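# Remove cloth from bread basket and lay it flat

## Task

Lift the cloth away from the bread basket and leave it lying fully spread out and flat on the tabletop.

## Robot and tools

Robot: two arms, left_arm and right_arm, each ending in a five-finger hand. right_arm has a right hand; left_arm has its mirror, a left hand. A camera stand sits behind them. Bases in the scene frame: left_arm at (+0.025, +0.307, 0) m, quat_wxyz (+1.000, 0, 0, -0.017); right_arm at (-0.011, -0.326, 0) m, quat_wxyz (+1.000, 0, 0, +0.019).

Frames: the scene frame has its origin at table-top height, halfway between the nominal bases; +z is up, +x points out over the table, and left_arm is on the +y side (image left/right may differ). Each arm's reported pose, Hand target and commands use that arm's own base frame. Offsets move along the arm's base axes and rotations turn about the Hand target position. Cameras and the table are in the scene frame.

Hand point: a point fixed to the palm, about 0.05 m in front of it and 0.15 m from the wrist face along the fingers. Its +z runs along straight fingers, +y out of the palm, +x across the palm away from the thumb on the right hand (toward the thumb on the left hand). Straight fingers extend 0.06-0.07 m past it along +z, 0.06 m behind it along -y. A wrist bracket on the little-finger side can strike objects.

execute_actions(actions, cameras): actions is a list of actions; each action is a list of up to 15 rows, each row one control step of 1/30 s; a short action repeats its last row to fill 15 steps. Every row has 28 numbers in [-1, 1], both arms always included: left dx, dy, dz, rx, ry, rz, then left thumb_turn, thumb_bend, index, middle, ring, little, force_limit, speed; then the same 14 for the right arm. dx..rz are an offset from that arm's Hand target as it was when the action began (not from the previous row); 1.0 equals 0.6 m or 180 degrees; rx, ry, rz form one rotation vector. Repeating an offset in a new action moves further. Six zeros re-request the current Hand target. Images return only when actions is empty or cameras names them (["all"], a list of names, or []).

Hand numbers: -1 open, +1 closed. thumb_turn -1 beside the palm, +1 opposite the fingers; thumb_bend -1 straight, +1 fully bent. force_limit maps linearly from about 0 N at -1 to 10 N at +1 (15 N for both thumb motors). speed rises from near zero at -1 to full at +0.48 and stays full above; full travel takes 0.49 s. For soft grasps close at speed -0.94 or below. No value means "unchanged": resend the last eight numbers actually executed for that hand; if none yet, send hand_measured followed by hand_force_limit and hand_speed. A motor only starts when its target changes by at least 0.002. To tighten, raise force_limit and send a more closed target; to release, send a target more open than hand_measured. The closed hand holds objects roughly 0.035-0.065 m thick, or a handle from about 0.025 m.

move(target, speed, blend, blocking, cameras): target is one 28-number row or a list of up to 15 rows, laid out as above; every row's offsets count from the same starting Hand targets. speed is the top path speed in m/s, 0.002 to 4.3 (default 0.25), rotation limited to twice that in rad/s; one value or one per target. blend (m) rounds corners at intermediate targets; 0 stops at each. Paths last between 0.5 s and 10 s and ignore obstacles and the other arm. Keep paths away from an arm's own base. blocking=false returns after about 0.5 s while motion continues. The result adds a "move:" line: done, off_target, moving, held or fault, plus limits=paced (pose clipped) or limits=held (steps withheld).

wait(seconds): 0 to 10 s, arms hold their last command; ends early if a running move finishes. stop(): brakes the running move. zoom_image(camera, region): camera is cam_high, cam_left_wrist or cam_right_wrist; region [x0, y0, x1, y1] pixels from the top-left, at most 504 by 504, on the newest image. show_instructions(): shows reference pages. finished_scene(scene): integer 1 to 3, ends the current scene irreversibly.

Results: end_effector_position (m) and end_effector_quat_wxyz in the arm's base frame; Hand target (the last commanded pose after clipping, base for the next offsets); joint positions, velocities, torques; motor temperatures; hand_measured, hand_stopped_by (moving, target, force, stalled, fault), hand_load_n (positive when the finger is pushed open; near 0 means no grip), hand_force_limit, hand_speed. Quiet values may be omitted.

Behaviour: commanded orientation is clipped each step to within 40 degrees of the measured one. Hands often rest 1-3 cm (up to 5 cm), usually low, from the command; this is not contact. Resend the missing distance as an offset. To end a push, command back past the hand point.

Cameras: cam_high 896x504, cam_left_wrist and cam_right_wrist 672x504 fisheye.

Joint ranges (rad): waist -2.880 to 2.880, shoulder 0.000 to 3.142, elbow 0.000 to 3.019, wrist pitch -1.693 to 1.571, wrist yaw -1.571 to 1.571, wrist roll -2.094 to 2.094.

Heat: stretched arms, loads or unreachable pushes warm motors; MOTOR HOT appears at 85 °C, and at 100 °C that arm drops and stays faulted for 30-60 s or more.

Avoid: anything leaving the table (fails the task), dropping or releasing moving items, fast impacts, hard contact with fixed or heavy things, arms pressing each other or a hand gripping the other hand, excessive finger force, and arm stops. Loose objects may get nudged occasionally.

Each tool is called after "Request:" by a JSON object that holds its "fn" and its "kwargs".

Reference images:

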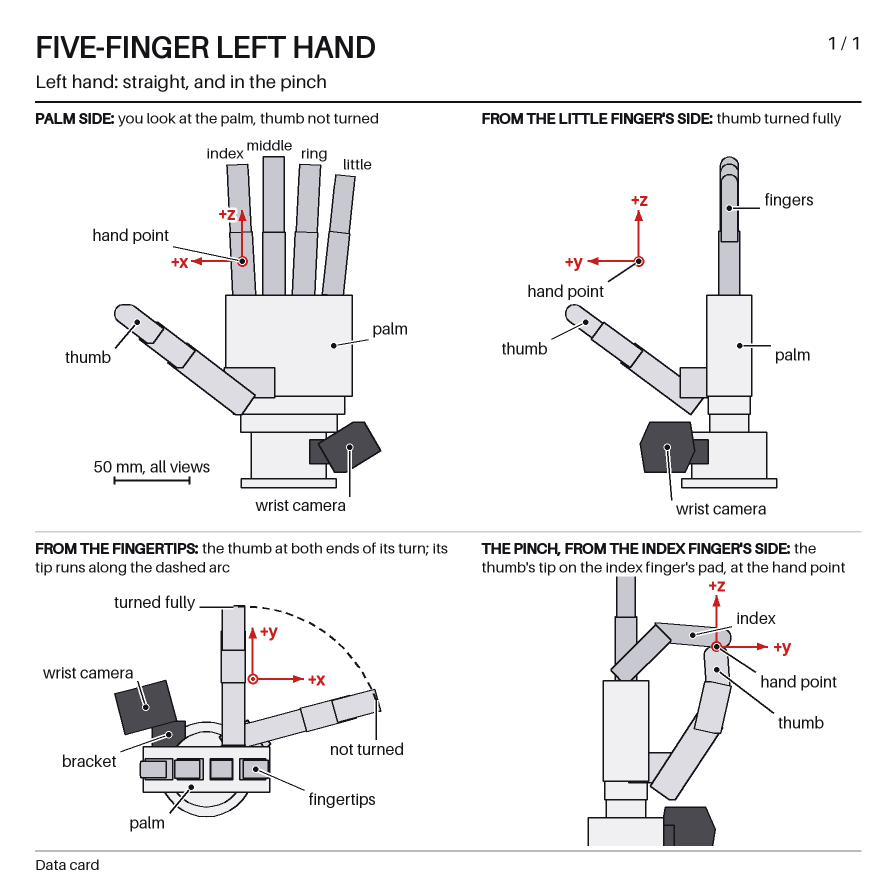

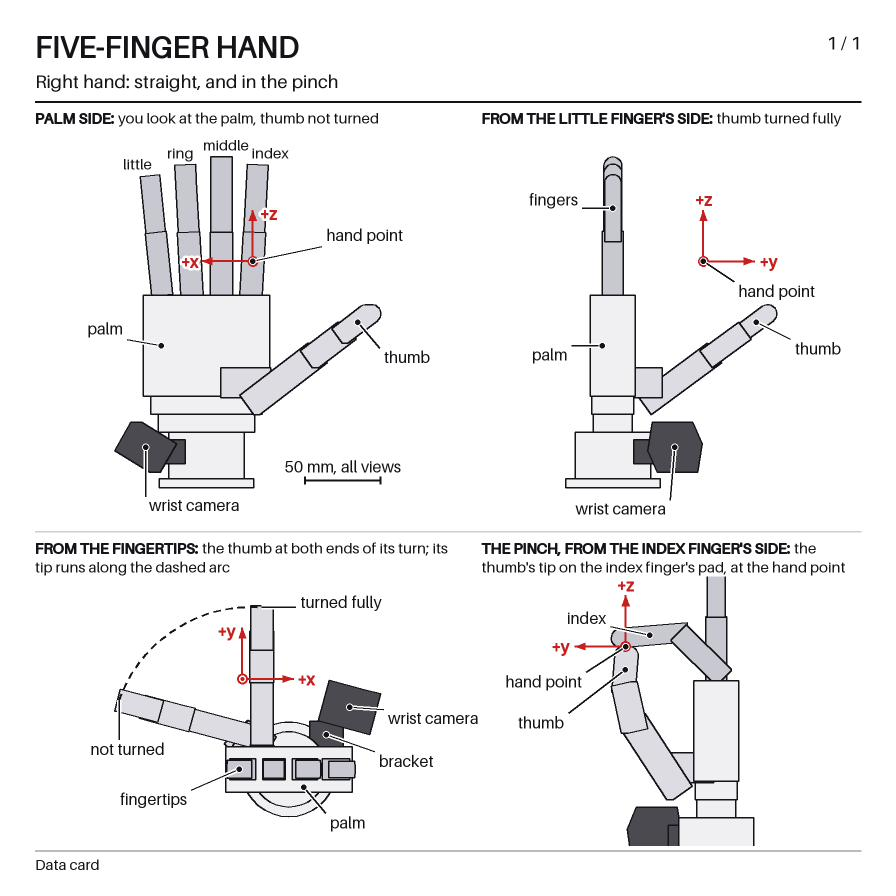

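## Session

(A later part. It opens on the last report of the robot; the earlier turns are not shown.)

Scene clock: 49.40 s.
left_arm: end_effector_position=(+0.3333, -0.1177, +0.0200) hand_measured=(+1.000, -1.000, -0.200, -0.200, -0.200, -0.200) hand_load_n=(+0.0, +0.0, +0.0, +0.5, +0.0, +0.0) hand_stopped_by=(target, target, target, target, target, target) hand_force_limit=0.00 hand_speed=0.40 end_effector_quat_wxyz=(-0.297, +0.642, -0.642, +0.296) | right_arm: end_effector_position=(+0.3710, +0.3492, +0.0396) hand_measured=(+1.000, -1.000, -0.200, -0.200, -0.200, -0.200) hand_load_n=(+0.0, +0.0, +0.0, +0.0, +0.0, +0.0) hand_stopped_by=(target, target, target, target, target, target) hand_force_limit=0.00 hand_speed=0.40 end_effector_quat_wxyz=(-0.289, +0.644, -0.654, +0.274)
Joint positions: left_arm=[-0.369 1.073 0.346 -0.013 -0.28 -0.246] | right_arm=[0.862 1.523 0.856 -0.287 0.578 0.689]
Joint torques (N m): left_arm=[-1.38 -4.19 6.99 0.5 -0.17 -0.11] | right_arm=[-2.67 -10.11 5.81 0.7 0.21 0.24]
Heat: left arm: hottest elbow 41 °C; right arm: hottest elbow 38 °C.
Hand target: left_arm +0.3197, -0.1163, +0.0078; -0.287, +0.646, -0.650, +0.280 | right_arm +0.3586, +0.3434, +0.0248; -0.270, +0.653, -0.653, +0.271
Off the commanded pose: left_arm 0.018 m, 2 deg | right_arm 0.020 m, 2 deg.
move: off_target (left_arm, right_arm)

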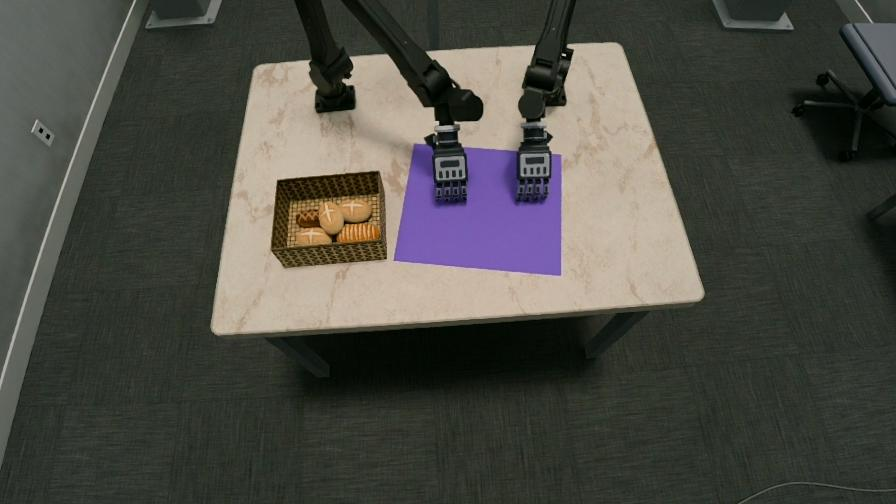

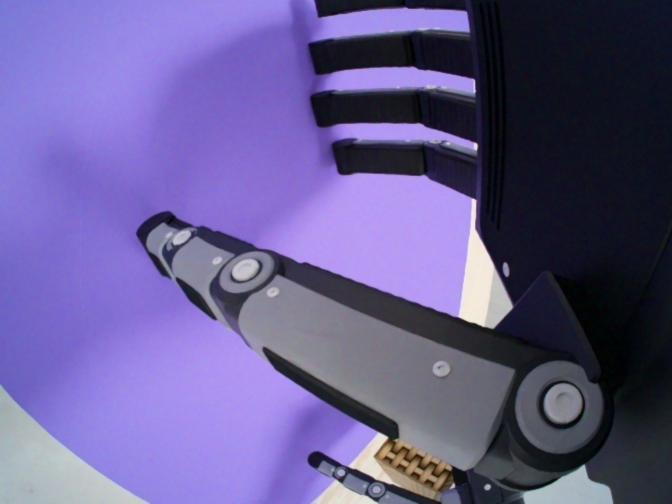

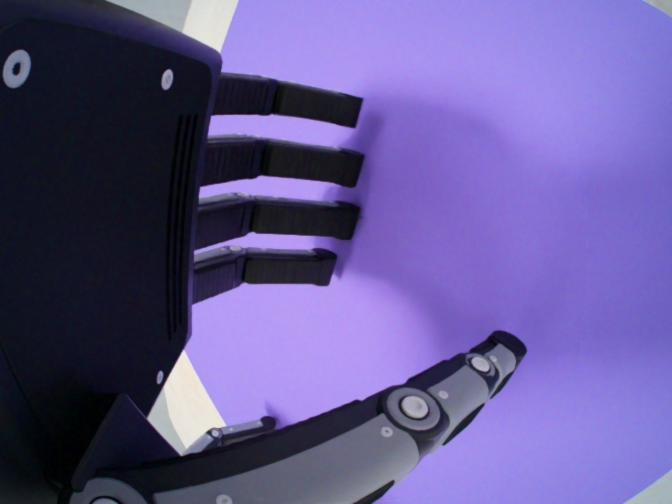

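Request:
{"fn": "move", "kwargs": {"target": [[0,0.0,0.14,0,0,0,1,-1,-0.2,-0.2,-0.2,-0.2,0,0.4,0,0,0.14,0,0,0,1,-1,-0.2,-0.2,-0.2,-0.2,0,0.4],[-0.05,0.18,0.25,0,0,0,1,-1,-0.2,-0.2,-0.2,-0.2,0,0.4,-0.1,-0.25,0.25,0,0,0,1,-1,-0.2,-0.2,-0.2,-0.2,0,0.4]], "cameras": ["all"], "speed": [0.12,0.25], "blend": [0.02,0]}}

Request:
{"fn": "zoom_image", "kwargs": {"camera": "cam_high", "region": [360, 110, 640, 300]}}

Scene clock: 51.77 s.
left_arm: end_effector_position=(+0.2790, -0.0115, +0.1309) hand_measured=(+1.000, -1.000, -0.200, -0.200, -0.200, -0.200) hand_load_n=(+0.0, +0.0, +0.0, +0.0, +0.0, +0.0) hand_stopped_by=(target, target, target, target, target, target) hand_force_limit=0.00 hand_speed=0.40 end_effector_quat_wxyz=(-0.270, +0.654, -0.653, +0.270) | right_arm: end_effector_position=(+0.2998, +0.1961, +0.1806) hand_measured=(+1.000, -1.000, -0.200, -0.200, -0.200, -0.200) hand_load_n=(+0.0, +0.0, +0.0, +0.0, +0.0, +0.0) hand_stopped_by=(target, target, target, target, target, target) hand_force_limit=0.00 hand_speed=0.40 end_effector_quat_wxyz=(-0.281, +0.647, -0.655, +0.271)
Joint positions: left_arm=[0.106 0.624 0.511 -0.678 0.074 0.074] | right_arm=[0.68 0.883 0.751 -0.756 0.462 0.526]
Joint torques (N m): left_arm=[-0.21 -1.32 14.74 0.87 0.11 0.07] | right_arm=[-3.6 -2.9 8.92 1.28 0.21 0.01]
Heat: left arm: hottest elbow 41 °C; right arm: hottest elbow 38 °C.
Hand target: left_arm +0.2897, -0.0082, +0.1578; -0.287, +0.646, -0.650, +0.281 | right_arm +0.2986, +0.1934, +0.1748; -0.270, +0.653, -0.653, +0.271
Off the commanded pose: left_arm 0.029 m, 3 deg | right_arm 0.006 m, 1 deg.
move: off_target (left_arm)

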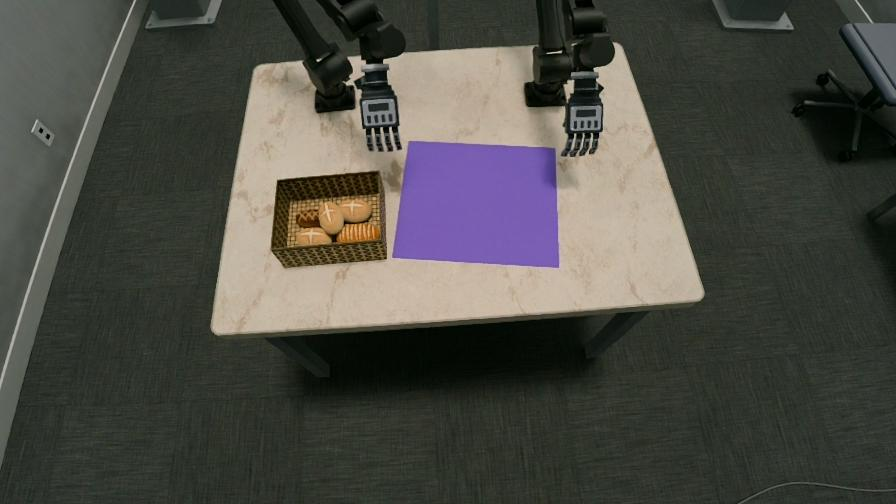

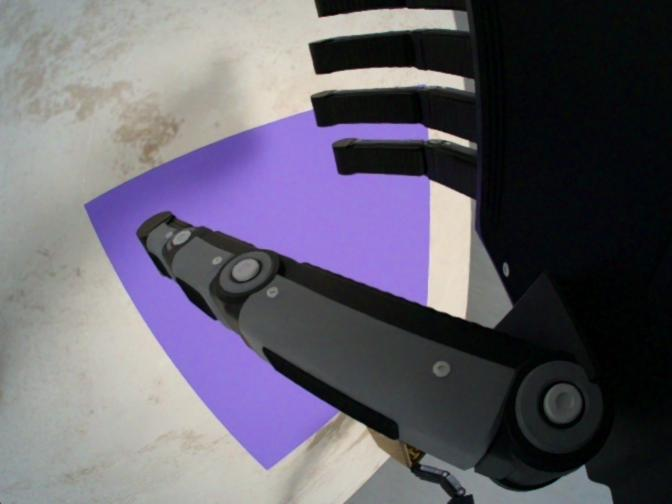

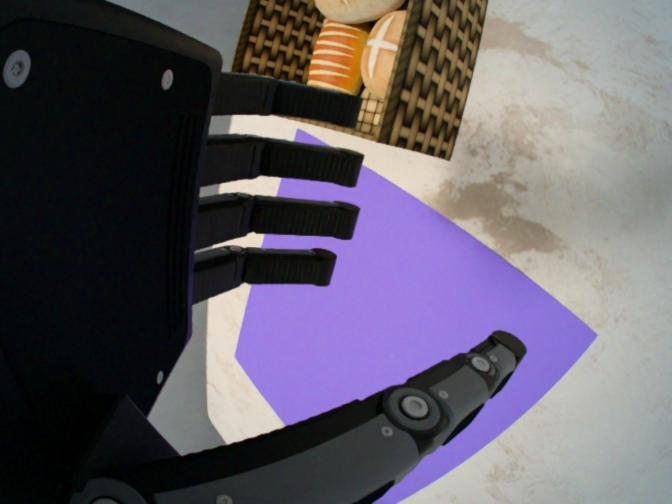

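Scaled by 1.800 from the camera's 896x504 image, which has a finer 1280x720 frame.

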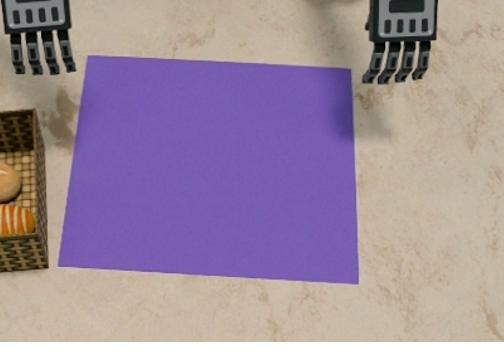

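Perfectly flat and clear of the basket.

Request:
{"fn": "finished_scene", "kwargs": {"scene": 3}}

The scene is finished: the task was done.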